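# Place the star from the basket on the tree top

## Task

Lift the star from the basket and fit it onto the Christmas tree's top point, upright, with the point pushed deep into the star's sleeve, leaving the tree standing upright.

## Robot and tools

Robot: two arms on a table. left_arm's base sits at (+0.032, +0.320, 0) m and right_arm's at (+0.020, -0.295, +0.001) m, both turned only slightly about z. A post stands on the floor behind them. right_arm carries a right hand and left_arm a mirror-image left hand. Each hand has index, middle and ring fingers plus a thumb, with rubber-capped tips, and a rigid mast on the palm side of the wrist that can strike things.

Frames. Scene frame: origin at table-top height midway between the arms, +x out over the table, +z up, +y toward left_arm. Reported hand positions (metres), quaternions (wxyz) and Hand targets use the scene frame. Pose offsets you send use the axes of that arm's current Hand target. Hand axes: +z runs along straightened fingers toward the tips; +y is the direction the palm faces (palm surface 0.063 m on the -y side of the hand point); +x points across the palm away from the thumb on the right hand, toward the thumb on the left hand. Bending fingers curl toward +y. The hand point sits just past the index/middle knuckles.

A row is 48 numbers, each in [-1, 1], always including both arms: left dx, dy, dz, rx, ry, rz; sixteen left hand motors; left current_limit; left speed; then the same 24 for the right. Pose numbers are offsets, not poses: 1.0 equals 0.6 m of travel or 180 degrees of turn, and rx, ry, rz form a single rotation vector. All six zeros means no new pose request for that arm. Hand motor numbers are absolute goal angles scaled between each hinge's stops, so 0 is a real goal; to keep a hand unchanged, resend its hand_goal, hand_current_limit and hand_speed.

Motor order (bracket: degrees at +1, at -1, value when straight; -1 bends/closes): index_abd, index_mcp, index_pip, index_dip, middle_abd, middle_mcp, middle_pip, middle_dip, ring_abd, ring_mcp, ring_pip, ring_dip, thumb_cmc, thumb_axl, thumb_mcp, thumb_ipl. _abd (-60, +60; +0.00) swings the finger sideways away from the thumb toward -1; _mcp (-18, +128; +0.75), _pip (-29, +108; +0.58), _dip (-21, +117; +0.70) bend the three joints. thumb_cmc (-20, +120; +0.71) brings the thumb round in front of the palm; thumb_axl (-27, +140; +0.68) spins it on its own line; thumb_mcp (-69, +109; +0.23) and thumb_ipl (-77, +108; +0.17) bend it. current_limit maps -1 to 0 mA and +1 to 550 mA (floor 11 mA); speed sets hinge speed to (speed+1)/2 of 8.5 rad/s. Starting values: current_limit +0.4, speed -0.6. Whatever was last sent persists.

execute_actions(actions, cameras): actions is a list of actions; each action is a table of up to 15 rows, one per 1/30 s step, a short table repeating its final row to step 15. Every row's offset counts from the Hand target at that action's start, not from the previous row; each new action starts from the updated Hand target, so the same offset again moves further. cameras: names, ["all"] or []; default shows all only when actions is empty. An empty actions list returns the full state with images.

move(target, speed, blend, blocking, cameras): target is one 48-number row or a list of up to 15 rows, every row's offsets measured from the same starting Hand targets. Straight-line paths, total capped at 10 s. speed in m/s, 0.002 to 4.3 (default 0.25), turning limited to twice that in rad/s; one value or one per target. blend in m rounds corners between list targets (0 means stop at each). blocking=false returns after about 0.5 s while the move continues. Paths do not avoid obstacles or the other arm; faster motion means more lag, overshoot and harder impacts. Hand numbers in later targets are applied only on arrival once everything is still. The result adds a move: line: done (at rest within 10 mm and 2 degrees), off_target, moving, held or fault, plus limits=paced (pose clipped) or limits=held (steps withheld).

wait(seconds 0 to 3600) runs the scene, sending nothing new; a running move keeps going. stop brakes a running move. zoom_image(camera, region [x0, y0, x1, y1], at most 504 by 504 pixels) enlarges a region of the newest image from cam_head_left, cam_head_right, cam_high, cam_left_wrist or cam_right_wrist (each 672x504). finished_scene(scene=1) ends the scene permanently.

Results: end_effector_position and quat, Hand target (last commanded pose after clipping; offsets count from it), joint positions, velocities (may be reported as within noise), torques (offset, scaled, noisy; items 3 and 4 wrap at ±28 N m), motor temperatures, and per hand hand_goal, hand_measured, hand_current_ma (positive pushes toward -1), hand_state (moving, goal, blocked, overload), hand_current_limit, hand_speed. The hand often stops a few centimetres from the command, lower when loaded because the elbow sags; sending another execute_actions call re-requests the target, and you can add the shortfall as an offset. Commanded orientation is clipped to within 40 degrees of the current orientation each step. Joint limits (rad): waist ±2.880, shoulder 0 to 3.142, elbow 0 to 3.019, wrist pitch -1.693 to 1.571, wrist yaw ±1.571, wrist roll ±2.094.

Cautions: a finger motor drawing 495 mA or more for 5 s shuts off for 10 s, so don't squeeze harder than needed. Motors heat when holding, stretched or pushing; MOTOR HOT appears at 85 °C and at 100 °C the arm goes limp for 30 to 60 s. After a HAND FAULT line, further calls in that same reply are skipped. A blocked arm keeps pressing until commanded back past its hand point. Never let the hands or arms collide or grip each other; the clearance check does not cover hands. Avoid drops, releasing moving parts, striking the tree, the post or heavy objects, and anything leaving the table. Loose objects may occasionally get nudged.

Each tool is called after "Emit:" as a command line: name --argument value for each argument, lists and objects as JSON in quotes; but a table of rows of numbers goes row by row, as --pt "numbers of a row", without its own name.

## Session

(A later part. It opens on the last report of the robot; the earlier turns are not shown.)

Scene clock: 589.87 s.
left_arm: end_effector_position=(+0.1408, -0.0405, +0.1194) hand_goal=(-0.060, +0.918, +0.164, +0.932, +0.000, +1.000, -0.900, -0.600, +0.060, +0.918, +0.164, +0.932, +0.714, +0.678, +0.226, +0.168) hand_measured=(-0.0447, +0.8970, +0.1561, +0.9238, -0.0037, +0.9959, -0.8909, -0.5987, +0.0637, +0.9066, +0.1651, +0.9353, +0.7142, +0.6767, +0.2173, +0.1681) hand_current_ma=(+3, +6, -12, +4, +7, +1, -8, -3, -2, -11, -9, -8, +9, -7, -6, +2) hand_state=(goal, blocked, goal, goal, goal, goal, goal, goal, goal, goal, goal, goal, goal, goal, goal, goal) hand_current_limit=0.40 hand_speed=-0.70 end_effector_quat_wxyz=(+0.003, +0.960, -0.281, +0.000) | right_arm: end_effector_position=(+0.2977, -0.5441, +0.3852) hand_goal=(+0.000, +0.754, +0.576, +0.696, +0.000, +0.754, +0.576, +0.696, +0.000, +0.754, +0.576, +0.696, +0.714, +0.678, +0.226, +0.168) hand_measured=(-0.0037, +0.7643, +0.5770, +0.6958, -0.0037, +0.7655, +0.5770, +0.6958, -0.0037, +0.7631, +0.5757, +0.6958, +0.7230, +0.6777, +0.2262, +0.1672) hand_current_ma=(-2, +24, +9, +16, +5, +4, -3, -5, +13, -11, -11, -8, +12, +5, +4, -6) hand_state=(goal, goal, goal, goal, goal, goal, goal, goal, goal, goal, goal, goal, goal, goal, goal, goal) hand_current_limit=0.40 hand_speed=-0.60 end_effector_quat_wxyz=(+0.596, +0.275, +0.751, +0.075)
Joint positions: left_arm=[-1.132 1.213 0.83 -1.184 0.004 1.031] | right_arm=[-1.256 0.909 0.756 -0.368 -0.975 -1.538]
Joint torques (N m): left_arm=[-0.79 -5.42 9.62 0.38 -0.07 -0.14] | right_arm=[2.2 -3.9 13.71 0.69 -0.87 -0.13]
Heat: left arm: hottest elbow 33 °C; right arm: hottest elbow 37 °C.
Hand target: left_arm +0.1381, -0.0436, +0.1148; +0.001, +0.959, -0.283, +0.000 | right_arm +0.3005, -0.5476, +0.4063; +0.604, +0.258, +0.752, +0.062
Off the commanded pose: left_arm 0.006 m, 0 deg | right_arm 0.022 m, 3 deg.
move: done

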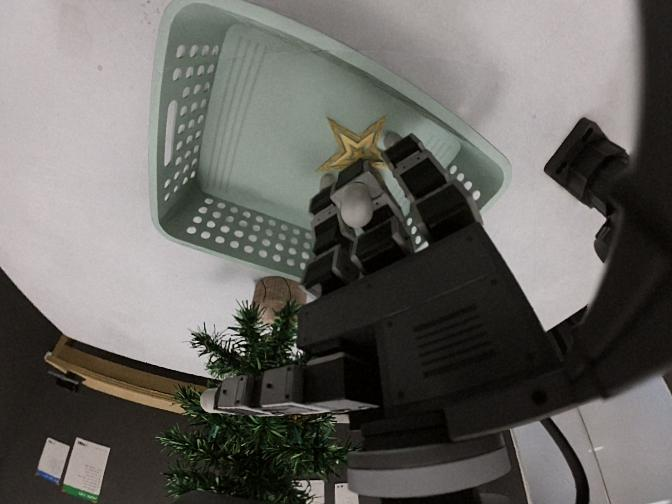

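Emit:
move --pt "0.0178 0.0141 -0.044 -0.0102 0.0129 0 -0.05 0.918 0.164 0.931 0 1 -0.9 -0.6 0.05 0.918 0.164 0.931 0.714 0.678 0.226 0.168 0.4 -0.7 0 0 0 0 0 0 0 0.754 0.576 0.696 0 0.754 0.576 0.696 0 0.754 0.576 0.696 0.714 0.678 0.226 0.168 0.4 -0.6" --pt "0.0178 0.0141 -0.09 -0.0102 0.0129 0 -0.05 0.918 0.164 0.931 0 1 -0.9 -0.6 0.05 0.918 0.164 0.931 0.714 0.678 0.226 0.168 0.4 -0.7 0 0 0 0 0 0 0 0.754 0.576 0.696 0 0.754 0.576 0.696 0 0.754 0.576 0.696 0.714 0.678 0.226 0.168 0.4 -0.6" --pt "0.0018 -0.0018 -0.05 0 0 -0.0253 -0.05 0.918 0.164 0.931 0 1 -0.9 -0.6 0.05 0.918 0.164 0.931 0.714 0.678 0.226 0.168 0.4 -0.7 0 0 0 0 0 0 0 0.754 0.576 0.696 0 0.754 0.576 0.696 0 0.754 0.576 0.696 0.714 0.678 0.226 0.168 0.4 -0.6" --pt "0.0018 -0.0018 -0.006 0 0 -0.0253 -0.05 0.918 0.164 0.931 0 1 -0.9 -0.6 0.05 0.918 0.164 0.931 0.714 0.678 0.226 0.168 0.4 -0.7 0 0 0 0 0 0 0 0.754 0.576 0.696 0 0.754 0.576 0.696 0 0.754 0.576 0.696 0.714 0.678 0.226 0.168 0.4 -0.6" --speed 0.04 --cameras '["cam_left_wrist"]'

Emit:
zoom_image --camera "cam_left_wrist" --region '[315, 112, 395, 192]'

Scene clock: 604.43 s.
left_arm: end_effector_position=(+0.1422, -0.0403, +0.1226) hand_goal=(-0.050, +0.918, +0.164, +0.932, +0.000, +1.000, -0.900, -0.600, +0.050, +0.918, +0.164, +0.932, +0.714, +0.678, +0.226, +0.168) hand_measured=(-0.0447, +0.8982, +0.1574, +0.9251, -0.0066, +0.9959, -0.8909, -0.5987, +0.0520, +0.9090, +0.1728, +0.9353, +0.7117, +0.6777, +0.2183, +0.1681) hand_current_ma=(+7, +6, -9, -4, +7, -3, +0, +10, +8, +1, -5, -10, +8, -6, -6, +11) hand_state=(goal, blocked, goal, goal, goal, goal, goal, goal, goal, goal, goal, goal, goal, goal, goal, goal) hand_current_limit=0.40 hand_speed=-0.70 end_effector_quat_wxyz=(+0.003, +0.970, -0.243, +0.000) | right_arm: end_effector_position=(+0.2977, -0.5441, +0.3852) hand_goal=(+0.000, +0.754, +0.576, +0.696, +0.000, +0.754, +0.576, +0.696, +0.000, +0.754, +0.576, +0.696, +0.714, +0.678, +0.226, +0.168) hand_measured=(-0.0037, +0.7643, +0.5770, +0.6958, -0.0052, +0.7655, +0.5770, +0.6958, -0.0037, +0.7631, +0.5770, +0.6958, +0.7217, +0.6777, +0.2262, +0.1681) hand_current_ma=(+3, +7, +3, +12, -27, +19, +13, +0, -5, -4, -13, -9, -3, -8, +13, +2) hand_state=(goal, goal, goal, goal, goal, goal, goal, goal, goal, goal, goal, goal, goal, goal, goal, goal) hand_current_limit=0.40 hand_speed=-0.60 end_effector_quat_wxyz=(+0.596, +0.275, +0.751, +0.075)
Joint positions: left_arm=[-1.145 1.197 0.827 -1.196 0.004 0.939] | right_arm=[-1.256 0.909 0.756 -0.368 -0.975 -1.538]
Joint torques (N m): left_arm=[-0.79 -5.3 9.72 0.31 -0.12 -0.12] | right_arm=[2.26 -3.96 13.71 0.68 -0.88 -0.12]
Heat: left arm: hottest elbow 32 °C; right arm: hottest elbow 38 °C.
Hand target: left_arm +0.1395, -0.0431, +0.1182; +0.001, +0.970, -0.245, +0.000 | right_arm +0.3005, -0.5476, +0.4063; +0.604, +0.258, +0.752, +0.062
Off the commanded pose: left_arm 0.006 m, 0 deg | right_arm 0.022 m, 3 deg.
move: done

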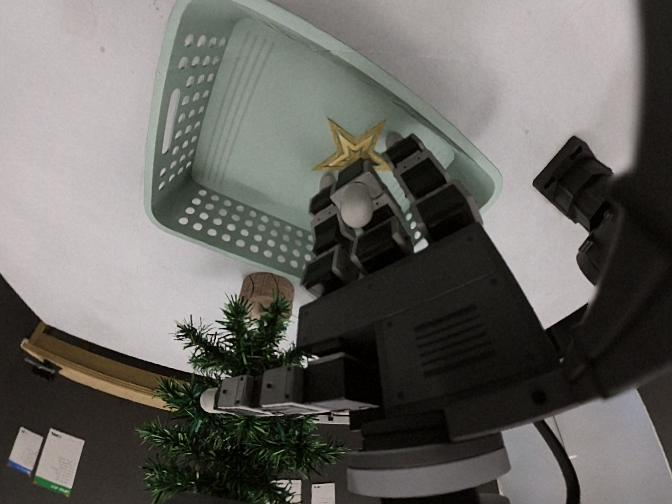

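Scaled by 6.300 from the camera's image (finer frame: 960x720).

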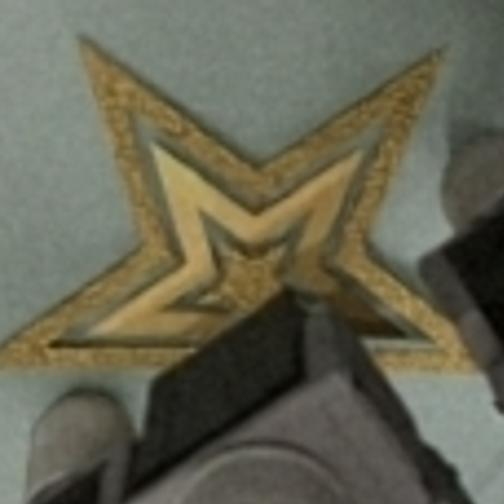

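Emit:
move --pt "0 0 0.0058 0 0 0 -0.05 0.918 0.164 0.931 0 1 -0.9 -0.6 0.05 0.918 0.164 0.931 0.714 0.678 0.226 0.168 0.4 -0.7 0 0 0 0 0 0 0 0.754 0.576 0.696 0 0.754 0.576 0.696 0 0.754 0.576 0.696 0.714 0.678 0.226 0.168 0.4 -0.6" --pt "0.0166 0.0155 -0.0382 -0.0112 0.0120 0 -0.05 0.918 0.164 0.931 0 1 -0.9 -0.6 0.05 0.918 0.164 0.931 0.714 0.678 0.226 0.168 0.4 -0.7 0 0 0 0 0 0 0 0.754 0.576 0.696 0 0.754 0.576 0.696 0 0.754 0.576 0.696 0.714 0.678 0.226 0.168 0.4 -0.6" --speed 0.03 --cameras '["cam_left_wrist"]'

Emit:
zoom_image --camera "cam_left_wrist" --region '[315, 112, 395, 192]'

Scene clock: 610.57 s.
left_arm: end_effector_position=(+0.1418, -0.0410, +0.1204) hand_goal=(-0.050, +0.918, +0.164, +0.932, +0.000, +1.000, -0.900, -0.600, +0.050, +0.918, +0.164, +0.932, +0.714, +0.678, +0.226, +0.168) hand_measured=(-0.0447, +0.8970, +0.1574, +0.9251, -0.0052, +0.9947, -0.8922, -0.5974, +0.0520, +0.9078, +0.1728, +0.9353, +0.7117, +0.6777, +0.2183, +0.1681) hand_current_ma=(+7, +2, -19, +2, +10, +1, -11, +3, +6, -6, +1, -3, +4, -6, -5, +4) hand_state=(goal, blocked, goal, goal, goal, goal, goal, goal, goal, goal, goal, goal, goal, goal, goal, goal) hand_current_limit=0.40 hand_speed=-0.70 end_effector_quat_wxyz=(+0.005, +0.970, -0.243, +0.000) | right_arm: end_effector_position=(+0.2977, -0.5441, +0.3852) hand_goal=(+0.000, +0.754, +0.576, +0.696, +0.000, +0.754, +0.576, +0.696, +0.000, +0.754, +0.576, +0.696, +0.714, +0.678, +0.226, +0.168) hand_measured=(-0.0037, +0.7643, +0.5770, +0.6958, -0.0052, +0.7643, +0.5770, +0.6958, -0.0037, +0.7631, +0.5770, +0.6958, +0.7230, +0.6767, +0.2262, +0.1681) hand_current_ma=(+7, +20, +2, -1, -8, +27, +7, -22, +5, +5, -12, -2, +12, +5, +0, +6) hand_state=(goal, goal, goal, goal, goal, goal, goal, goal, goal, goal, goal, goal, goal, goal, goal, goal) hand_current_limit=0.40 hand_speed=-0.60 end_effector_quat_wxyz=(+0.596, +0.275, +0.751, +0.075)
Joint positions: left_arm=[-1.146 1.199 0.821 -1.186 0.006 0.938] | right_arm=[-1.256 0.909 0.756 -0.368 -0.975 -1.538]
Joint torques (N m): left_arm=[-0.67 -6.89 13.57 -0.23 0.08 -0.13] | right_arm=[2.2 -3.84 13.72 0.68 -0.88 -0.12]
Heat: left arm: hottest elbow 32 °C; right arm: hottest elbow 38 °C.
Hand target: left_arm +0.1439, -0.0561, +0.1413; +0.023, +0.969, -0.245, +0.013 | right_arm +0.3005, -0.5476, +0.4063; +0.604, +0.258, +0.752, +0.062
Off the commanded pose: left_arm 0.026 m, 3 deg | right_arm 0.022 m, 3 deg.
move: off_target (left_arm)

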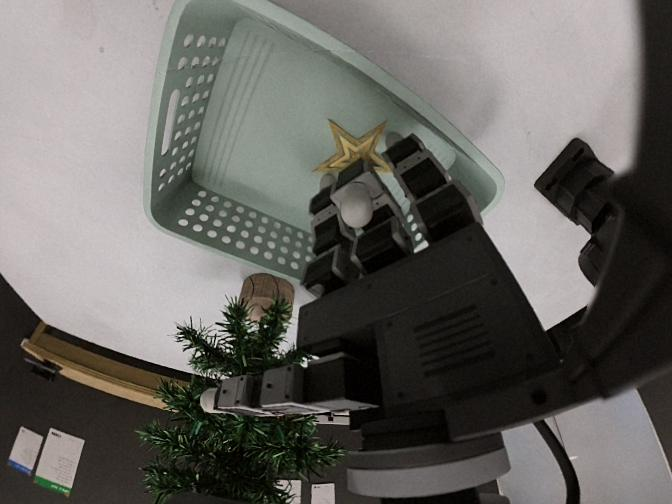

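Scaled by 6.300 from the camera's image (finer frame: 960x720).

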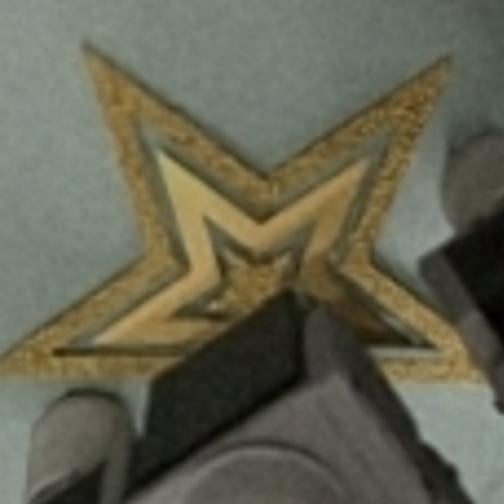

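Emit:
execute_actions --actions '[[[0,0,0,0,0,0,-0.14,0.918,0.164,0.931,0,1,-0.9,-0.6,0.18,0.918,0.164,0.931,0.714,0.678,0.226,0.168,0.4,-0.85,0,0,0,0,0,0,0,0.754,0.576,0.696,0,0.754,0.576,0.696,0,0.754,0.576,0.696,0.714,0.678,0.226,0.168,0.4,-0.6]]]' --cameras '["cam_left_wrist"]'

Emit:
zoom_image --camera "cam_left_wrist" --region '[315, 112, 395, 192]'

Scene clock: 612.90 s.
left_arm: end_effector_position=(+0.1418, -0.0410, +0.1204) hand_goal=(-0.140, +0.918, +0.164, +0.932, +0.000, +1.000, -0.900, -0.600, +0.180, +0.918, +0.164, +0.932, +0.714, +0.678, +0.226, +0.168) hand_measured=(-0.1239, +0.8982, +0.1574, +0.9238, -0.0052, +0.9935, -0.8897, -0.5974, +0.1662, +0.9078, +0.1728, +0.9340, +0.7129, +0.6767, +0.2183, +0.1681) hand_current_ma=(+5, +0, -12, +9, +11, -1, -3, -5, +2, -11, +3, -12, +9, -9, -11, +4) hand_state=(goal, blocked, goal, goal, goal, goal, goal, goal, goal, goal, goal, goal, goal, goal, goal, goal) hand_current_limit=0.40 hand_speed=-0.85 end_effector_quat_wxyz=(+0.005, +0.970, -0.243, +0.000) | right_arm: end_effector_position=(+0.2977, -0.5441, +0.3852) hand_goal=(+0.000, +0.754, +0.576, +0.696, +0.000, +0.754, +0.576, +0.696, +0.000, +0.754, +0.576, +0.696, +0.714, +0.678, +0.226, +0.168) hand_measured=(-0.0037, +0.7643, +0.5770, +0.6958, -0.0052, +0.7643, +0.5770, +0.6958, -0.0037, +0.7631, +0.5770, +0.6971, +0.7230, +0.6777, +0.2252, +0.1672) hand_current_ma=(-5, +15, +11, +1, -5, -3, -2, -26, +5, -37, -8, -8, +0, -6, +10, +16) hand_state=(goal, goal, goal, goal, goal, goal, goal, goal, goal, goal, goal, goal, goal, goal, goal, goal) hand_current_limit=0.40 hand_speed=-0.60 end_effector_quat_wxyz=(+0.596, +0.275, +0.751, +0.075)
Joint positions: left_arm=[-1.146 1.199 0.821 -1.186 0.006 0.938] | right_arm=[-1.256 0.909 0.756 -0.368 -0.975 -1.538]
Joint torques (N m): left_arm=[-0.79 -7.36 13.57 -0.18 0.1 -0.14] | right_arm=[2.2 -3.9 13.75 0.66 -0.87 -0.12]
Heat: left arm: hottest elbow 32 °C; right arm: hottest elbow 38 °C.
Hand target: left_arm +0.1439, -0.0561, +0.1413; +0.023, +0.969, -0.245, +0.013 | right_arm +0.3005, -0.5476, +0.4063; +0.604, +0.258, +0.752, +0.062
Off the commanded pose: left_arm 0.026 m, 3 deg | right_arm 0.022 m, 3 deg.

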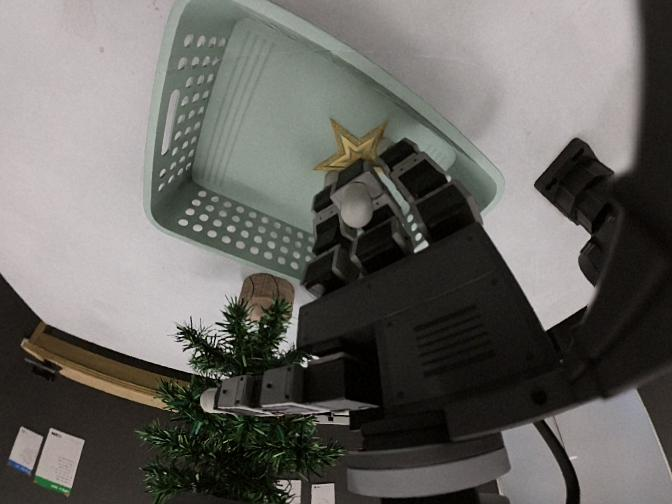

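Scaled by 6.300 from the camera's image (finer frame: 960x720).

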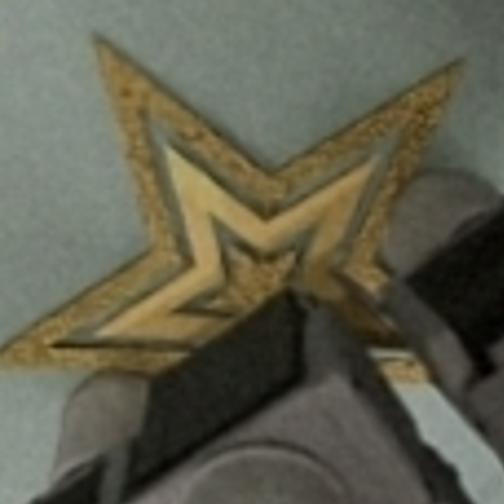

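Emit:
execute_actions --actions '[[[0,0,0,0,0,0,-0.14,0.907,0.191,0.915,0,1,-0.9,-0.6,0.18,0.907,0.191,0.915,0.714,0.678,0.226,0.168,0.4,-0.6,0,0,0,0,0,0,0,0.754,0.576,0.696,0,0.754,0.576,0.696,0,0.754,0.576,0.696,0.714,0.678,0.226,0.168,0.4,-0.6],[0,0,0,0,0,0,-0.14,0.896,0.219,0.9,0,1,-0.9,-0.6,0.18,0.896,0.219,0.9,0.714,0.678,0.226,0.168,0.4,-0.6,0,0,0,0,0,0,0,0.754,0.576,0.696,0,0.754,0.576,0.696,0,0.754,0.576,0.696,0.714,0.678,0.226,0.168,0.4,-0.6],[0,0,0,0,0,0,-0.14,0.885,0.246,0.884,0,1,-0.9,-0.6,0.18,0.885,0.246,0.884,0.714,0.678,0.226,0.168,0.4,-0.6,0,0,0,0,0,0,0,0.754,0.576,0.696,0,0.754,0.576,0.696,0,0.754,0.576,0.696,0.714,0.678,0.226,0.168,0.4,-0.6],[0,0,0,0,0,0,-0.14,0.874,0.274,0.868,0,1,-0.9,-0.6,0.18,0.874,0.274,0.868,0.714,0.678,0.226,0.168,0.4,-0.6,0,0,0,0,0,0,0,0.754,0.576,0.696,0,0.754,0.576,0.696,0,0.754,0.576,0.696,0.714,0.678,0.226,0.168,0.4,-0.6],[0,0,0,0,0,0,-0.14,0.863,0.301,0.853,0,1,-0.9,-0.6,0.18,0.863,0.301,0.853,0.714,0.678,0.226,0.168,0.4,-0.6,0,0,0,0,0,0,0,0.754,0.576,0.696,0,0.754,0.576,0.696,0,0.754,0.576,0.696,0.714,0.678,0.226,0.168,0.4,-0.6],[0,0,0,0,0,0,-0.14,0.852,0.329,0.837,0,1,-0.9,-0.6,0.18,0.852,0.329,0.837,0.714,0.678,0.226,0.168,0.4,-0.6,0,0,0,0,0,0,0,0.754,0.576,0.696,0,0.754,0.576,0.696,0,0.754,0.576,0.696,0.714,0.678,0.226,0.168,0.4,-0.6],[0,0,0,0,0,0,-0.14,0.842,0.356,0.821,0,1,-0.9,-0.6,0.18,0.842,0.356,0.821,0.714,0.678,0.226,0.168,0.4,-0.6,0,0,0,0,0,0,0,0.754,0.576,0.696,0,0.754,0.576,0.696,0,0.754,0.576,0.696,0.714,0.678,0.226,0.168,0.4,-0.6],[0,0,0,0,0,0,-0.14,0.831,0.384,0.806,0,1,-0.9,-0.6,0.18,0.831,0.384,0.806,0.714,0.678,0.226,0.168,0.4,-0.6,0,0,0,0,0,0,0,0.754,0.576,0.696,0,0.754,0.576,0.696,0,0.754,0.576,0.696,0.714,0.678,0.226,0.168,0.4,-0.6],[0,0,0,0,0,0,-0.14,0.82,0.411,0.79,0,1,-0.9,-0.6,0.18,0.82,0.411,0.79,0.714,0.678,0.226,0.168,0.4,-0.6,0,0,0,0,0,0,0,0.754,0.576,0.696,0,0.754,0.576,0.696,0,0.754,0.576,0.696,0.714,0.678,0.226,0.168,0.4,-0.6],[0,0,0,0,0,0,-0.14,0.809,0.439,0.774,0,1,-0.9,-0.6,0.18,0.809,0.439,0.774,0.714,0.678,0.226,0.168,0.4,-0.6,0,0,0,0,0,0,0,0.754,0.576,0.696,0,0.754,0.576,0.696,0,0.754,0.576,0.696,0.714,0.678,0.226,0.168,0.4,-0.6],[0,0,0,0,0,0,-0.14,0.798,0.466,0.759,0,1,-0.9,-0.6,0.18,0.798,0.466,0.759,0.714,0.678,0.226,0.168,0.4,-0.6,0,0,0,0,0,0,0,0.754,0.576,0.696,0,0.754,0.576,0.696,0,0.754,0.576,0.696,0.714,0.678,0.226,0.168,0.4,-0.6],[0,0,0,0,0,0,-0.14,0.787,0.494,0.743,0,1,-0.9,-0.6,0.18,0.787,0.494,0.743,0.714,0.678,0.226,0.168,0.4,-0.6,0,0,0,0,0,0,0,0.754,0.576,0.696,0,0.754,0.576,0.696,0,0.754,0.576,0.696,0.714,0.678,0.226,0.168,0.4,-0.6],[0,0,0,0,0,0,-0.14,0.776,0.521,0.727,0,1,-0.9,-0.6,0.18,0.776,0.521,0.727,0.714,0.678,0.226,0.168,0.4,-0.6,0,0,0,0,0,0,0,0.754,0.576,0.696,0,0.754,0.576,0.696,0,0.754,0.576,0.696,0.714,0.678,0.226,0.168,0.4,-0.6],[0,0,0,0,0,0,-0.14,0.765,0.549,0.712,0,1,-0.9,-0.6,0.18,0.765,0.549,0.712,0.714,0.678,0.226,0.168,0.4,-0.6,0,0,0,0,0,0,0,0.754,0.576,0.696,0,0.754,0.576,0.696,0,0.754,0.576,0.696,0.714,0.678,0.226,0.168,0.4,-0.6],[0,0,0,0,0,0,-0.14,0.754,0.576,0.696,0,1,-0.9,-0.6,0.18,0.754,0.576,0.696,0.714,0.678,0.226,0.168,0.4,-0.6,0,0,0,0,0,0,0,0.754,0.576,0.696,0,0.754,0.576,0.696,0,0.754,0.576,0.696,0.714,0.678,0.226,0.168,0.4,-0.6]]]' --cameras '["cam_left_wrist"]'

Emit:
zoom_image --camera "cam_left_wrist" --region '[315, 112, 395, 192]'

Scene clock: 620.90 s.
left_arm: end_effector_position=(+0.1418, -0.0412, +0.1215) hand_goal=(-0.140, +0.754, +0.576, +0.696, +0.000, +1.000, -0.900, -0.600, +0.180, +0.754, +0.576, +0.696, +0.714, +0.678, +0.226, +0.168) hand_measured=(-0.1239, +0.7583, +0.5744, +0.7060, -0.0052, +0.9947, -0.8909, -0.5961, +0.1648, +0.7559, +0.5693, +0.7047, +0.7129, +0.6777, +0.2173, +0.1672) hand_current_ma=(+8, +11, -9, +2, +7, +2, -7, -6, +6, -7, +1, -11, +6, +1, -11, +4) hand_state=(goal, goal, goal, goal, goal, goal, goal, goal, goal, goal, goal, goal, goal, goal, goal, goal) hand_current_limit=0.40 hand_speed=-0.60 end_effector_quat_wxyz=(+0.006, +0.970, -0.243, +0.001) | right_arm: end_effector_position=(+0.2977, -0.5441, +0.3852) hand_goal=(+0.000, +0.754, +0.576, +0.696, +0.000, +0.754, +0.576, +0.696, +0.000, +0.754, +0.576, +0.696, +0.714, +0.678, +0.226, +0.168) hand_measured=(-0.0037, +0.7643, +0.5770, +0.6958, -0.0052, +0.7643, +0.5770, +0.6971, -0.0037, +0.7631, +0.5770, +0.6958, +0.7230, +0.6767, +0.2262, +0.1681) hand_current_ma=(+10, +12, +3, +8, -15, +13, +18, -8, +7, -3, +6, -10, -4, -5, -9, +3) hand_state=(goal, goal, goal, goal, goal, goal, goal, goal, goal, goal, goal, goal, goal, goal, goal, goal) hand_current_limit=0.40 hand_speed=-0.60 end_effector_quat_wxyz=(+0.596, +0.275, +0.751, +0.075)
Joint positions: left_arm=[-1.146 1.197 0.822 -1.186 0.006 0.938] | right_arm=[-1.256 0.909 0.756 -0.368 -0.975 -1.538]
Joint torques (N m): left_arm=[-0.85 -6.71 13.56 -0.18 0.08 -0.14] | right_arm=[2.2 -3.84 13.72 0.66 -0.87 -0.12]
Heat: left arm: hottest elbow 33 °C; right arm: hottest elbow 38 °C.
Hand target: left_arm +0.1439, -0.0560, +0.1412; +0.023, +0.969, -0.245, +0.013 | right_arm +0.3005, -0.5476, +0.4063; +0.604, +0.258, +0.752, +0.062
Off the commanded pose: left_arm 0.025 m, 2 deg | right_arm 0.022 m, 3 deg.

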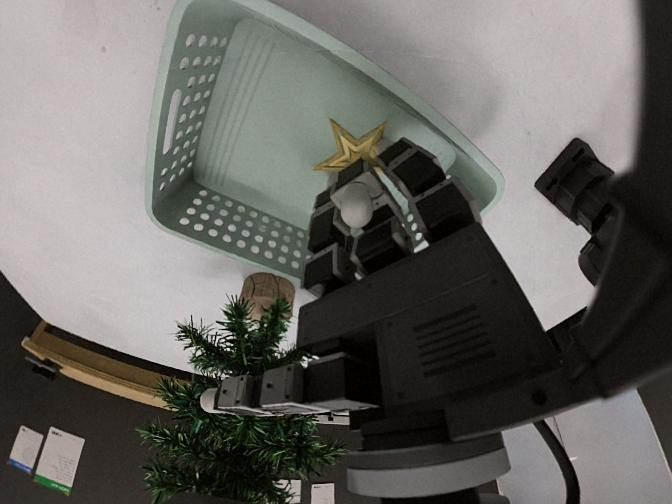

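Scaled by 6.300 from the camera's image (finer frame: 960x720).

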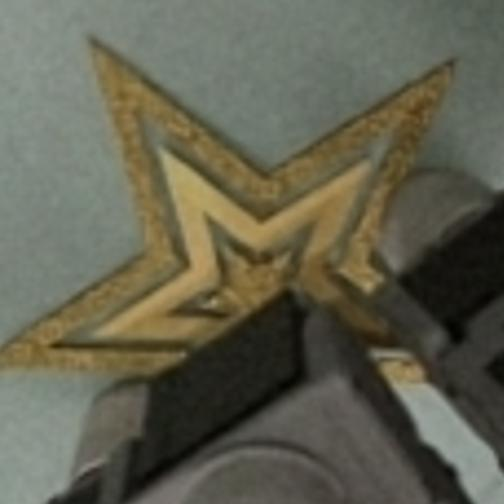

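Emit:
execute_actions --actions '[[[0,0,0,0,0,0,-0.17,0.754,0.576,0.696,0,1,-0.9,-0.6,0.21,0.754,0.576,0.696,0.714,0.678,0.226,0.168,0.4,-0.9,0,0,0,0,0,0,0,0.754,0.576,0.696,0,0.754,0.576,0.696,0,0.754,0.576,0.696,0.714,0.678,0.226,0.168,0.4,-0.6]],[[0,0,0,0,0,0,-0.22,0.754,0.576,0.696,0,1,-0.9,-0.6,0.26,0.754,0.576,0.696,0.714,0.678,0.226,0.168,0.4,-0.9,0,0,0,0,0,0,0,0.754,0.576,0.696,0,0.754,0.576,0.696,0,0.754,0.576,0.696,0.714,0.678,0.226,0.168,0.4,-0.6]]]' --cameras '["cam_left_wrist"]'

Emit:
zoom_image --camera "cam_left_wrist" --region '[315, 112, 395, 192]'

Scene clock: 623.27 s.
left_arm: end_effector_position=(+0.1419, -0.0412, +0.1215) hand_goal=(-0.220, +0.754, +0.576, +0.696, +0.000, +1.000, -0.900, -0.600, +0.260, +0.754, +0.576, +0.696, +0.714, +0.678, +0.226, +0.168) hand_measured=(-0.1546, +0.7571, +0.5744, +0.7060, -0.0066, +0.9947, -0.8909, -0.5987, +0.2131, +0.7571, +0.5693, +0.7047, +0.7117, +0.6777, +0.2183, +0.1672) hand_current_ma=(+20, +21, -2, -4, +14, +6, -7, +3, -4, -7, -6, -10, +3, -2, -8, +0) hand_state=(blocked, goal, goal, goal, goal, goal, goal, goal, blocked, goal, goal, goal, goal, goal, goal, goal) hand_current_limit=0.40 hand_speed=-0.90 end_effector_quat_wxyz=(+0.006, +0.970, -0.243, +0.001) | right_arm: end_effector_position=(+0.2977, -0.5441, +0.3852) hand_goal=(+0.000, +0.754, +0.576, +0.696, +0.000, +0.754, +0.576, +0.696, +0.000, +0.754, +0.576, +0.696, +0.714, +0.678, +0.226, +0.168) hand_measured=(-0.0037, +0.7643, +0.5770, +0.6958, -0.0052, +0.7643, +0.5770, +0.6958, -0.0037, +0.7631, +0.5770, +0.6958, +0.7230, +0.6777, +0.2262, +0.1672) hand_current_ma=(+1, +6, +9, +11, -24, +4, +25, -2, +2, -15, +7, +9, +10, +4, -9, -6) hand_state=(goal, goal, goal, goal, goal, goal, goal, goal, goal, goal, goal, goal, goal, goal, goal, goal) hand_current_limit=0.40 hand_speed=-0.60 end_effector_quat_wxyz=(+0.596, +0.275, +0.751, +0.075)
Joint positions: left_arm=[-1.146 1.197 0.822 -1.186 0.006 0.937] | right_arm=[-1.256 0.909 0.756 -0.368 -0.975 -1.538]
Joint torques (N m): left_arm=[-0.56 -6.83 13.56 -0.2 0.09 -0.14] | right_arm=[2.26 -3.84 13.71 0.68 -0.88 -0.12]
Heat: left arm: hottest elbow 33 °C; right arm: hottest elbow 38 °C.
Hand target: left_arm +0.1440, -0.0560, +0.1412; +0.023, +0.969, -0.244, +0.013 | right_arm +0.3005, -0.5476, +0.4063; +0.604, +0.258, +0.752, +0.062
Off the commanded pose: left_arm 0.025 m, 2 deg | right_arm 0.022 m, 3 deg.

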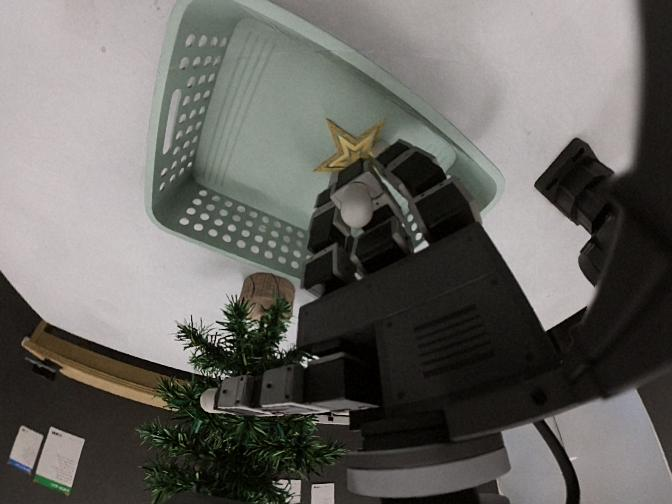

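Scaled by 6.300 from the camera's image (finer frame: 960x720).

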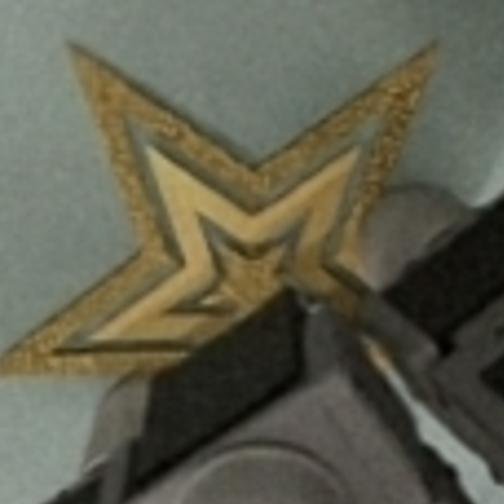

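Emit:
execute_actions --actions '[[[0,0,0,0,0,0,-0.3,0.754,0.576,0.696,0,1,-0.9,-0.6,0.34,0.754,0.576,0.696,0.714,0.678,0.226,0.168,0.4,-0.9,0,0,0,0,0,0,0,0.754,0.576,0.696,0,0.754,0.576,0.696,0,0.754,0.576,0.696,0.714,0.678,0.226,0.168,0.4,-0.6]],[[0,0,0,0,0,0,-0.38,0.754,0.576,0.696,0,1,-0.9,-0.6,0.42,0.754,0.576,0.696,0.714,0.678,0.226,0.168,0.4,-0.9,0,0,0,0,0,0,0,0.754,0.576,0.696,0,0.754,0.576,0.696,0,0.754,0.576,0.696,0.714,0.678,0.226,0.168,0.4,-0.6]]]' --cameras '["cam_left_wrist"]'

Emit:
zoom_image --camera "cam_left_wrist" --region '[315, 112, 395, 192]'

Scene clock: 626.50 s.
left_arm: end_effector_position=(+0.1419, -0.0412, +0.1215) hand_goal=(-0.380, +0.754, +0.576, +0.696, +0.000, +1.000, -0.900, -0.600, +0.420, +0.754, +0.576, +0.696, +0.714, +0.678, +0.226, +0.168) hand_measured=(-0.1561, +0.7583, +0.5744, +0.7060, -0.0066, +0.9947, -0.8922, -0.5987, +0.2204, +0.7559, +0.5705, +0.7047, +0.7129, +0.6777, +0.2173, +0.1681) hand_current_ma=(+88, +2, -15, +1, +3, +5, -4, +5, -64, -6, -14, -13, +0, -7, -12, -2) hand_state=(blocked, goal, goal, goal, goal, goal, goal, goal, blocked, goal, goal, goal, goal, goal, goal, goal) hand_current_limit=0.40 hand_speed=-0.90 end_effector_quat_wxyz=(+0.006, +0.970, -0.243, +0.001) | right_arm: end_effector_position=(+0.2977, -0.5441, +0.3852) hand_goal=(+0.000, +0.754, +0.576, +0.696, +0.000, +0.754, +0.576, +0.696, +0.000, +0.754, +0.576, +0.696, +0.714, +0.678, +0.226, +0.168) hand_measured=(-0.0037, +0.7643, +0.5770, +0.6958, -0.0052, +0.7655, +0.5770, +0.6958, -0.0037, +0.7631, +0.5770, +0.6958, +0.7230, +0.6767, +0.2262, +0.1672) hand_current_ma=(+6, +4, +26, +20, -5, +13, +15, -15, +9, +2, +10, -2, +19, +15, +21, -2) hand_state=(goal, goal, goal, goal, goal, goal, goal, goal, goal, goal, goal, goal, goal, goal, goal, goal) hand_current_limit=0.40 hand_speed=-0.60 end_effector_quat_wxyz=(+0.596, +0.275, +0.751, +0.075)
Joint positions: left_arm=[-1.146 1.197 0.822 -1.186 0.006 0.937] | right_arm=[-1.256 0.909 0.756 -0.368 -0.975 -1.538]
Joint torques (N m): left_arm=[-0.73 -6.71 13.55 -0.2 0.09 -0.12] | right_arm=[2.26 -3.9 13.72 0.64 -0.88 -0.12]
Heat: left arm: hottest elbow 33 °C; right arm: hottest elbow 38 °C.
Hand target: left_arm +0.1440, -0.0560, +0.1412; +0.023, +0.969, -0.244, +0.013 | right_arm +0.3005, -0.5476, +0.4063; +0.604, +0.258, +0.752, +0.062
Off the commanded pose: left_arm 0.025 m, 2 deg | right_arm 0.022 m, 3 deg.

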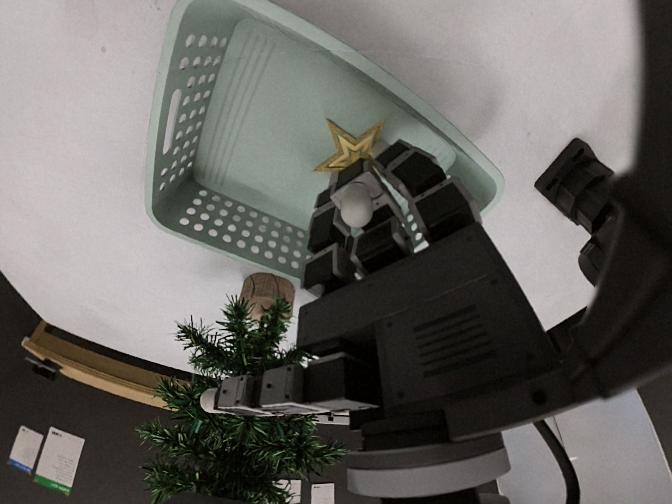

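Scaled by 6.300 from the camera's image (finer frame: 960x720).

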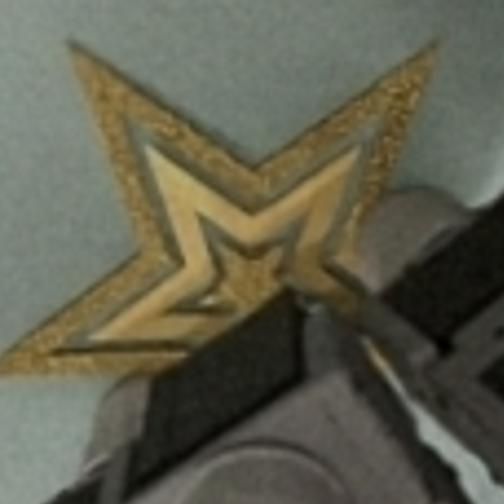

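Emit:
move --target '[0,0,-0.012,0,0,0,-0.38,0.754,0.576,0.696,0,1,-0.9,-0.6,0.42,0.754,0.576,0.696,0.714,0.678,0.226,0.168,0.4,-0.9,0,0,0,0,0,0,0,0.754,0.576,0.696,0,0.754,0.576,0.696,0,0.754,0.576,0.696,0.714,0.678,0.226,0.168,0.4,-0.6]' --speed 0.03 --cameras '["cam_left_wrist"]'

Emit:
zoom_image --camera "cam_left_wrist" --region '[315, 112, 395, 192]'

Scene clock: 628.17 s.
left_arm: end_effector_position=(+0.1422, -0.0418, +0.1281) hand_goal=(-0.380, +0.754, +0.576, +0.696, +0.000, +1.000, -0.900, -0.600, +0.420, +0.754, +0.576, +0.696, +0.714, +0.678, +0.226, +0.168) hand_measured=(-0.3510, +0.7571, +0.5718, +0.7022, +0.0065, +0.9947, -0.8999, -0.5974, +0.3596, +0.7547, +0.5693, +0.7060, +0.7129, +0.6777, +0.2183, +0.1672) hand_current_ma=(+12, +18, -10, +4, +11, -1, -4, +3, -11, -3, -10, -4, +10, -4, -14, +1) hand_state=(blocked, goal, goal, goal, goal, goal, goal, goal, blocked, goal, goal, goal, goal, goal, goal, goal) hand_current_limit=0.40 hand_speed=-0.90 end_effector_quat_wxyz=(+0.007, +0.970, -0.243, +0.002) | right_arm: end_effector_position=(+0.2977, -0.5441, +0.3852) hand_goal=(+0.000, +0.754, +0.576, +0.696, +0.000, +0.754, +0.576, +0.696, +0.000, +0.754, +0.576, +0.696, +0.714, +0.678, +0.226, +0.168) hand_measured=(-0.0037, +0.7643, +0.5770, +0.6958, -0.0052, +0.7643, +0.5770, +0.6958, -0.0037, +0.7631, +0.5770, +0.6958, +0.7230, +0.6777, +0.2262, +0.1681) hand_current_ma=(+12, +6, +16, +11, +2, +5, -13, -5, +1, -3, -23, +9, +19, -12, +5, +0) hand_state=(goal, goal, goal, goal, goal, goal, goal, goal, goal, goal, goal, goal, goal, goal, goal, goal) hand_current_limit=0.40 hand_speed=-0.60 end_effector_quat_wxyz=(+0.596, +0.275, +0.751, +0.075)
Joint positions: left_arm=[-1.146 1.19 0.834 -1.203 0.006 0.937] | right_arm=[-1.256 0.909 0.756 -0.368 -0.975 -1.538]
Joint torques (N m): left_arm=[-0.67 -6.65 13.76 -0.38 0.08 -0.12] | right_arm=[2.26 -3.78 13.74 0.69 -0.88 -0.12]
Heat: left arm: hottest elbow 33 °C; right arm: hottest elbow 38 °C.
Hand target: left_arm +0.1439, -0.0557, +0.1485; +0.023, +0.969, -0.244, +0.014 | right_arm +0.3005, -0.5476, +0.4063; +0.604, +0.258, +0.752, +0.062
Off the commanded pose: left_arm 0.025 m, 2 deg | right_arm 0.022 m, 3 deg.
move: off_target (left_arm)

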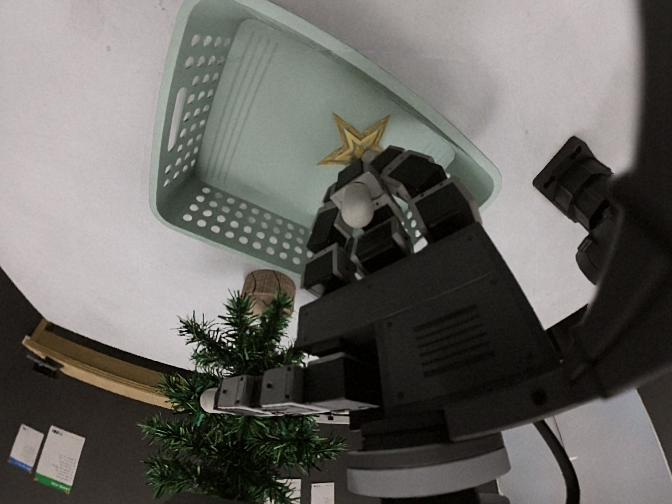

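Scaled by 6.300 from the camera's image (finer frame: 960x720).

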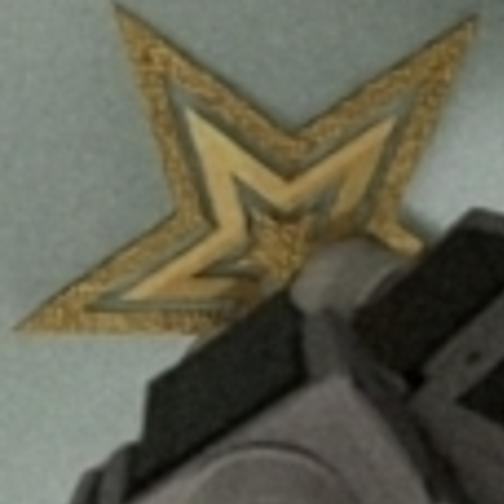

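Emit:
execute_actions --actions '[]' --cameras '["all"]'

Scene clock: 637.67 s.
left_arm: end_effector_position=(+0.1422, -0.0418, +0.1281) hand_goal=(-0.380, +0.754, +0.576, +0.696, +0.000, +1.000, -0.900, -0.600, +0.420, +0.754, +0.576, +0.696, +0.714, +0.678, +0.226, +0.168) hand_measured=(-0.3510, +0.7571, +0.5731, +0.7009, +0.0080, +0.9947, -0.8986, -0.5987, +0.3596, +0.7535, +0.5705, +0.7047, +0.7117, +0.6767, +0.2173, +0.1662) hand_current_ma=(+11, +5, -9, +3, +10, +3, -10, +1, -7, -4, -7, -5, -2, +7, -12, +0) hand_state=(blocked, goal, goal, goal, goal, goal, goal, goal, blocked, goal, goal, goal, goal, goal, goal, goal) hand_current_limit=0.40 hand_speed=-0.90 end_effector_quat_wxyz=(+0.007, +0.970, -0.243, +0.002) | right_arm: end_effector_position=(+0.2977, -0.5441, +0.3852) hand_goal=(+0.000, +0.754, +0.576, +0.696, +0.000, +0.754, +0.576, +0.696, +0.000, +0.754, +0.576, +0.696, +0.714, +0.678, +0.226, +0.168) hand_measured=(-0.0037, +0.7643, +0.5770, +0.6958, -0.0037, +0.7643, +0.5770, +0.6958, -0.0037, +0.7631, +0.5770, +0.6958, +0.7230, +0.6777, +0.2262, +0.1672) hand_current_ma=(+12, +13, +16, +14, -12, +8, +13, +7, +11, -2, -2, +5, +8, +10, +25, +16) hand_state=(goal, goal, goal, goal, goal, goal, goal, goal, goal, goal, goal, goal, goal, goal, goal, goal) hand_current_limit=0.40 hand_speed=-0.60 end_effector_quat_wxyz=(+0.596, +0.275, +0.751, +0.075)
Joint positions: left_arm=[-1.146 1.19 0.834 -1.203 0.006 0.937] | right_arm=[-1.256 0.909 0.756 -0.368 -0.975 -1.538]
Joint velocities: within noise
Joint torques (N m): left_arm=[-0.79 -6.71 13.7 -0.31 0.08 -0.11] | right_arm=[2.26 -3.84 13.75 0.68 -0.88 -0.12]
Motor temperatures (°C): left_arm=[22 23 33 21 22 21] | right_arm=[20 19 38 20 21 20]
Heat: left arm: hottest elbow 33 °C; right arm: hottest elbow 38 °C.
Hand target: left_arm +0.1439, -0.0557, +0.1485; +0.023, +0.969, -0.244, +0.014 | right_arm +0.3005, -0.5476, +0.4063; +0.604, +0.258, +0.752, +0.062
Off the commanded pose: left_arm 0.025 m, 2 deg | right_arm 0.022 m, 3 deg.

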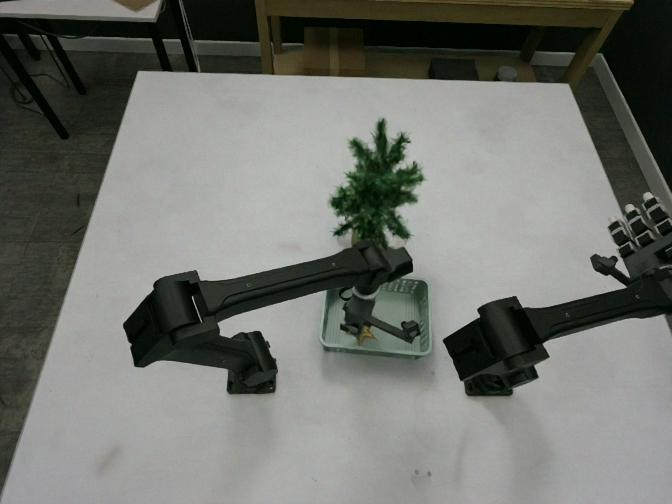

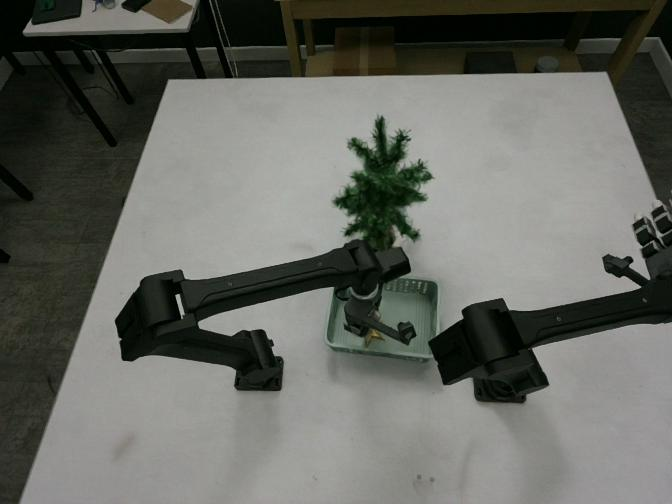

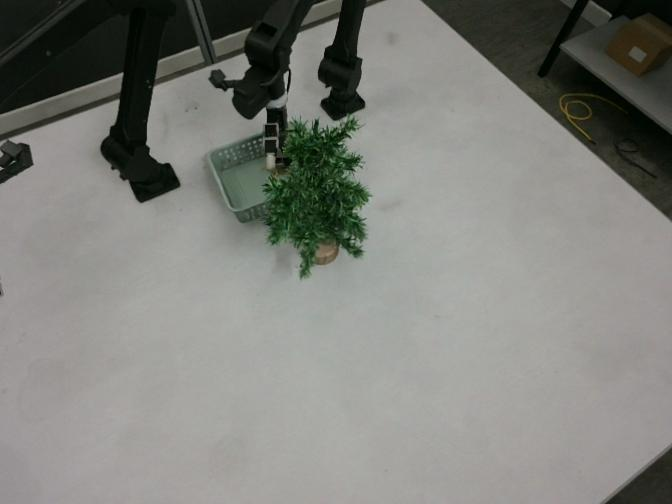

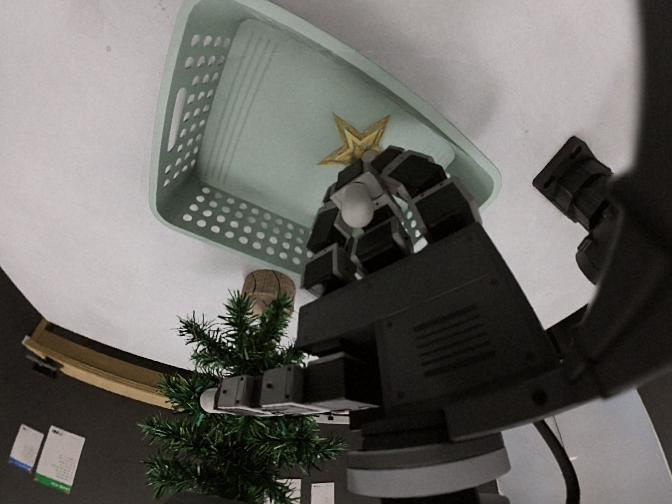

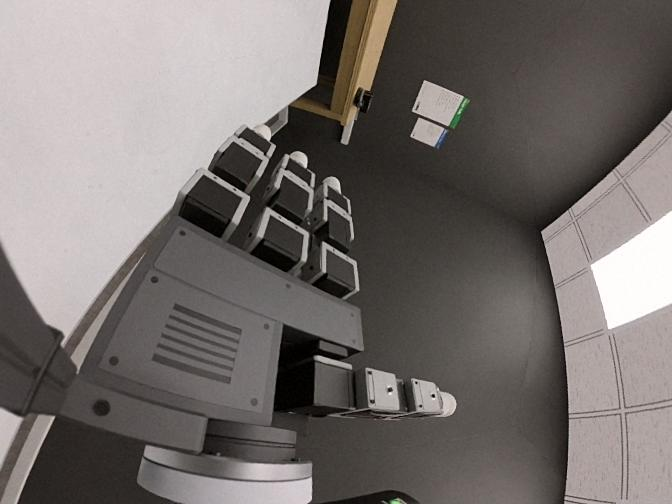

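Emit:
zoom_image --camera "cam_left_wrist" --region '[300, 95, 420, 185]'

Emit:
zoom_image --camera "cam_head_left" --region '[330, 300, 400, 352]'

Emit:
zoom_image --camera "cam_high" --region '[200, 110, 320, 200]'

Scaled by 4.200 from the camera's image (finer frame: 960x720).

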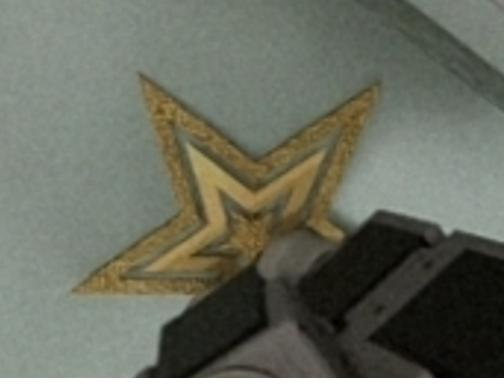

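Scaled by 7.200 from the camera's image (finer frame: 960x720).

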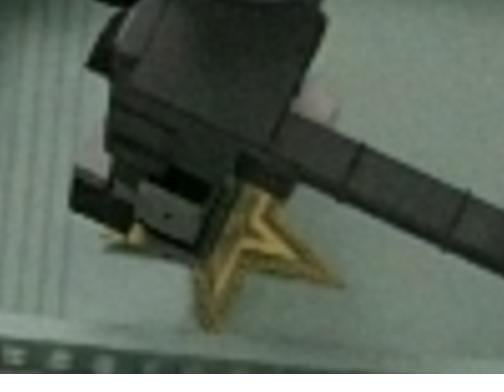

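Scaled by 4.200 from the camera's image (finer frame: 960x720).

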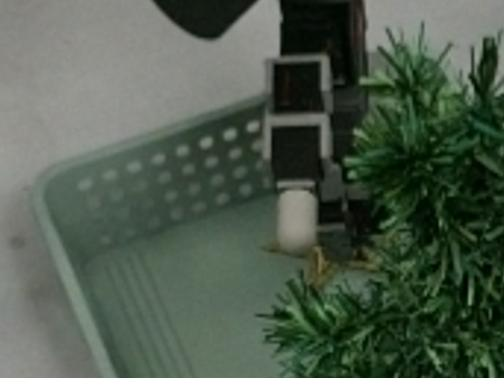

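Emit:
move --target '[0,0,-0.2,0,0,0, -0.38,0.754,0.576,0.696,0,1,-0.9,-0.6,0.42,0.754,0.576,0.696,0.714,0.678,0.226,0.168,0.4,-0.9, 0,0,0,0,0,0, 0,0.754,0.576,0.696,0,0.754,0.576,0.696,0,0.754,0.576,0.696,0.714,0.678,0.226,0.168,0.4,-0.6]' --speed 0.1 --cameras '["cam_left_wrist","cam_head_left"]'

Scene clock: 642.53 s.
left_arm: end_effector_position=(+0.1421, -0.0418, +0.2488) hand_goal=(-0.380, +0.754, +0.576, +0.696, +0.000, +1.000, -0.900, -0.600, +0.420, +0.754, +0.576, +0.696, +0.714, +0.678, +0.226, +0.168) hand_measured=(-0.3510, +0.7571, +0.5744, +0.7009, +0.0065, +0.9947, -0.8986, -0.5974, +0.3596, +0.7535, +0.5693, +0.7047, +0.7129, +0.6777, +0.2173, +0.1691) hand_current_ma=(+6, +12, -8, +0, +6, -2, -9, -2, -6, +2, -3, -8, -2, -5, -9, +7) hand_state=(blocked, goal, goal, goal, goal, goal, goal, goal, blocked, goal, goal, goal, goal, goal, goal, goal) hand_current_limit=0.40 hand_speed=-0.90 end_effector_quat_wxyz=(+0.009, +0.970, -0.243, +0.003) | right_arm: end_effector_position=(+0.2977, -0.5441, +0.3852) hand_goal=(+0.000, +0.754, +0.576, +0.696, +0.000, +0.754, +0.576, +0.696, +0.000, +0.754, +0.576, +0.696, +0.714, +0.678, +0.226, +0.168) hand_measured=(-0.0037, +0.7643, +0.5770, +0.6958, -0.0052, +0.7655, +0.5770, +0.6958, -0.0037, +0.7631, +0.5770, +0.6958, +0.7230, +0.6767, +0.2262, +0.1681) hand_current_ma=(+15, +4, +8, +3, -19, +12, +20, -5, +20, +8, -7, +2, +21, +7, -2, -8) hand_state=(goal, goal, goal, goal, goal, goal, goal, goal, goal, goal, goal, goal, goal, goal, goal, goal) hand_current_limit=0.40 hand_speed=-0.60 end_effector_quat_wxyz=(+0.596, +0.275, +0.751, +0.075)
Joint positions: left_arm=[-1.146 1.123 1.106 -1.536 0.007 0.937] | right_arm=[-1.256 0.909 0.756 -0.368 -0.975 -1.538]
Joint torques (N m): left_arm=[-0.67 -6.3 14.2 -0.34 0.08 -0.09] | right_arm=[2.26 -3.9 13.74 0.65 -0.88 -0.12]
Heat: left arm: hottest elbow 33 °C; right arm: hottest elbow 38 °C.
Hand target: left_arm +0.1420, -0.0496, +0.2683; +0.023, +0.969, -0.244, +0.014 | right_arm +0.3005, -0.5476, +0.4063; +0.604, +0.258, +0.752, +0.062
Off the commanded pose: left_arm 0.021 m, 2 deg | right_arm 0.022 m, 3 deg.
move: off_target (left_arm)
Images, in order (width x height): cam_head_left 672x504, cam_left_wrist 672x504.

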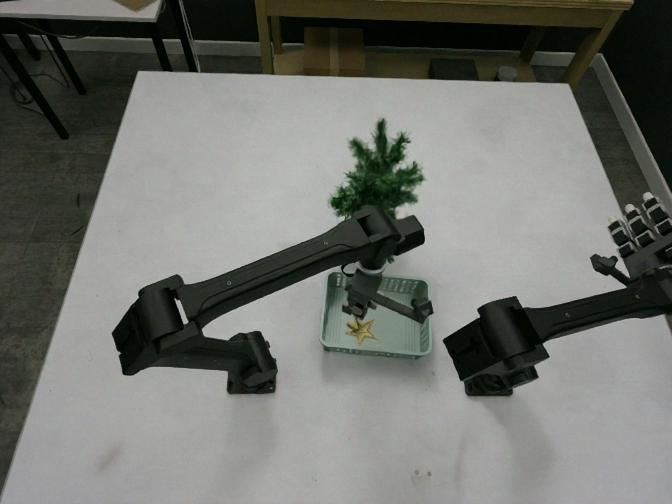

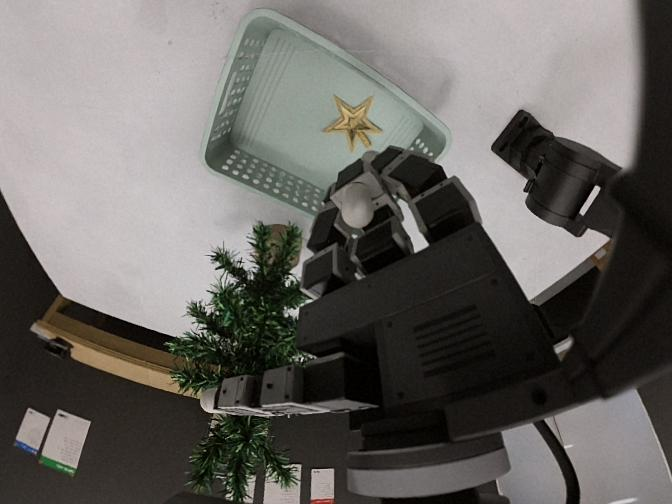

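Emit:
zoom_image --camera "cam_left_wrist" --region '[300, 80, 400, 160]'

Emit:
zoom_image --camera "cam_head_left" --region '[330, 300, 400, 352]'

Scaled by 5.040 from the camera's image (finer frame: 960x720).

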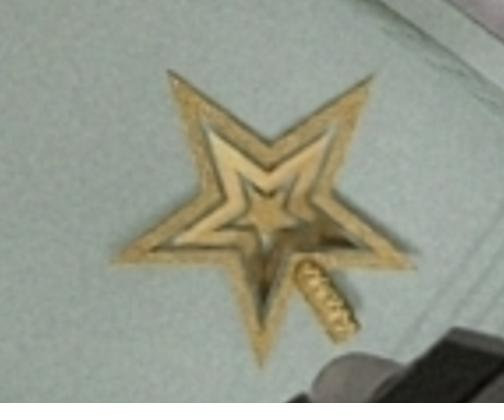

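Scaled by 7.200 from the camera's image (finer frame: 960x720).

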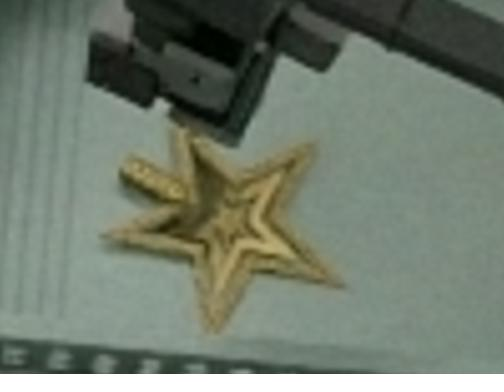

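Emit:
move --pt "-0.0183 -0.0171 0.0427 0.0112 -0.0120 0 -0.05 0.918 0.164 0.931 0 1 -0.9 -0.6 0.10 0.918 0.164 0.931 0.714 0.678 0.226 0.168 0.4 -0.9 0 0 0 0 0 0 0 0.754 0.576 0.696 0 0.754 0.576 0.696 0 0.754 0.576 0.696 0.714 0.678 0.226 0.168 0.4 -0.6" --pt "-0.0184 -0.0172 0.2425 0.0112 -0.0120 0 -0.05 0.918 0.164 0.931 0 1 -0.9 -0.6 0.10 0.918 0.164 0.931 0.714 0.678 0.226 0.168 0.4 -0.9 0 0 0 0 0 0 0 0.754 0.576 0.696 0 0.754 0.576 0.696 0 0.754 0.576 0.696 0.714 0.678 0.226 0.168 0.4 -0.6" --speed 0.06 --cameras '["cam_left_wrist"]'

Emit:
zoom_image --camera "cam_left_wrist" --region '[315, 112, 395, 192]'

Scene clock: 675.57 s.
left_arm: end_effector_position=(+0.1416, -0.0398, +0.1257) hand_goal=(-0.050, +0.918, +0.164, +0.932, +0.000, +1.000, -0.900, -0.600, +0.100, +0.918, +0.164, +0.932, +0.714, +0.678, +0.226, +0.168) hand_measured=(-0.0594, +0.8958, +0.1741, +0.9238, +0.0065, +0.9947, -0.8909, -0.5974, +0.1076, +0.8994, +0.1753, +0.9226, +0.7129, +0.6767, +0.2173, +0.1681) hand_current_ma=(+5, +9, -12, +3, +10, +4, -4, +4, +8, -9, +1, -12, +6, -2, -11, +9) hand_state=(goal, blocked, goal, goal, goal, goal, goal, goal, goal, goal, goal, goal, goal, goal, goal, goal) hand_current_limit=0.40 hand_speed=-0.90 end_effector_quat_wxyz=(+0.002, +0.970, -0.243, -0.001) | right_arm: end_effector_position=(+0.2977, -0.5441, +0.3852) hand_goal=(+0.000, +0.754, +0.576, +0.696, +0.000, +0.754, +0.576, +0.696, +0.000, +0.754, +0.576, +0.696, +0.714, +0.678, +0.226, +0.168) hand_measured=(-0.0037, +0.7643, +0.5770, +0.6958, -0.0052, +0.7643, +0.5770, +0.6958, -0.0037, +0.7631, +0.5770, +0.6958, +0.7230, +0.6777, +0.2262, +0.1672) hand_current_ma=(-8, -14, +11, +1, -14, +0, -5, -2, -1, -2, -6, -15, +13, +12, -14, -9) hand_state=(goal, goal, goal, goal, goal, goal, goal, goal, goal, goal, goal, goal, goal, goal, goal, goal) hand_current_limit=0.40 hand_speed=-0.60 end_effector_quat_wxyz=(+0.596, +0.275, +0.751, +0.075)
Joint positions: left_arm=[-1.146 1.193 0.832 -1.208 0.004 0.937] | right_arm=[-1.256 0.909 0.756 -0.368 -0.975 -1.538]
Joint torques (N m): left_arm=[-0.67 -5.48 9.8 0.35 -0.09 -0.1] | right_arm=[2.14 -3.84 13.71 0.68 -0.88 -0.12]
Heat: left arm: hottest elbow 36 °C; right arm: hottest elbow 38 °C.
Hand target: left_arm +0.1395, -0.0428, +0.1222; +0.001, +0.970, -0.245, +0.000 | right_arm +0.3005, -0.5476, +0.4063; +0.604, +0.258, +0.752, +0.062
Off the commanded pose: left_arm 0.005 m, 0 deg | right_arm 0.022 m, 3 deg.
move: done

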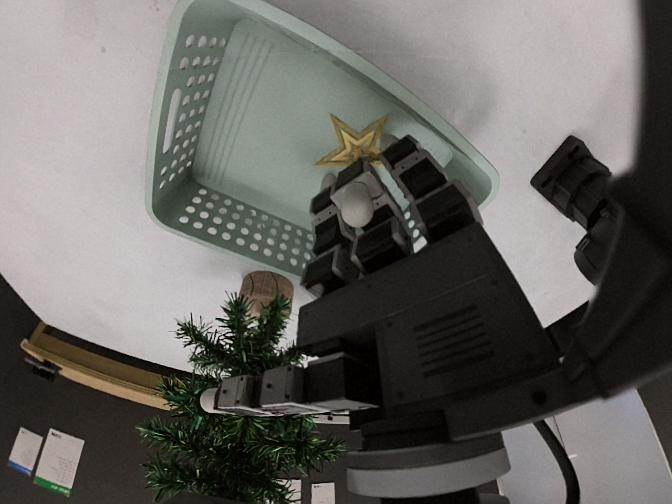

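Scaled by 6.300 from the camera's image (finer frame: 960x720).

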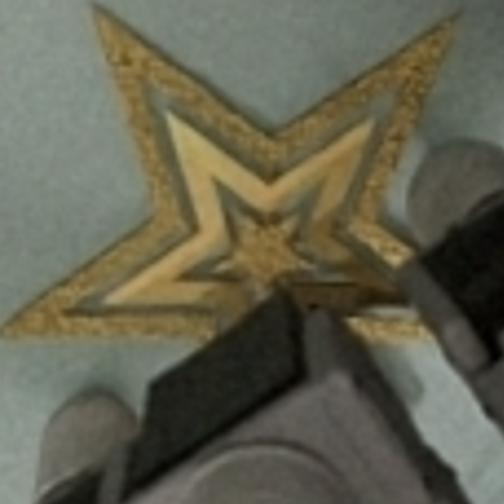

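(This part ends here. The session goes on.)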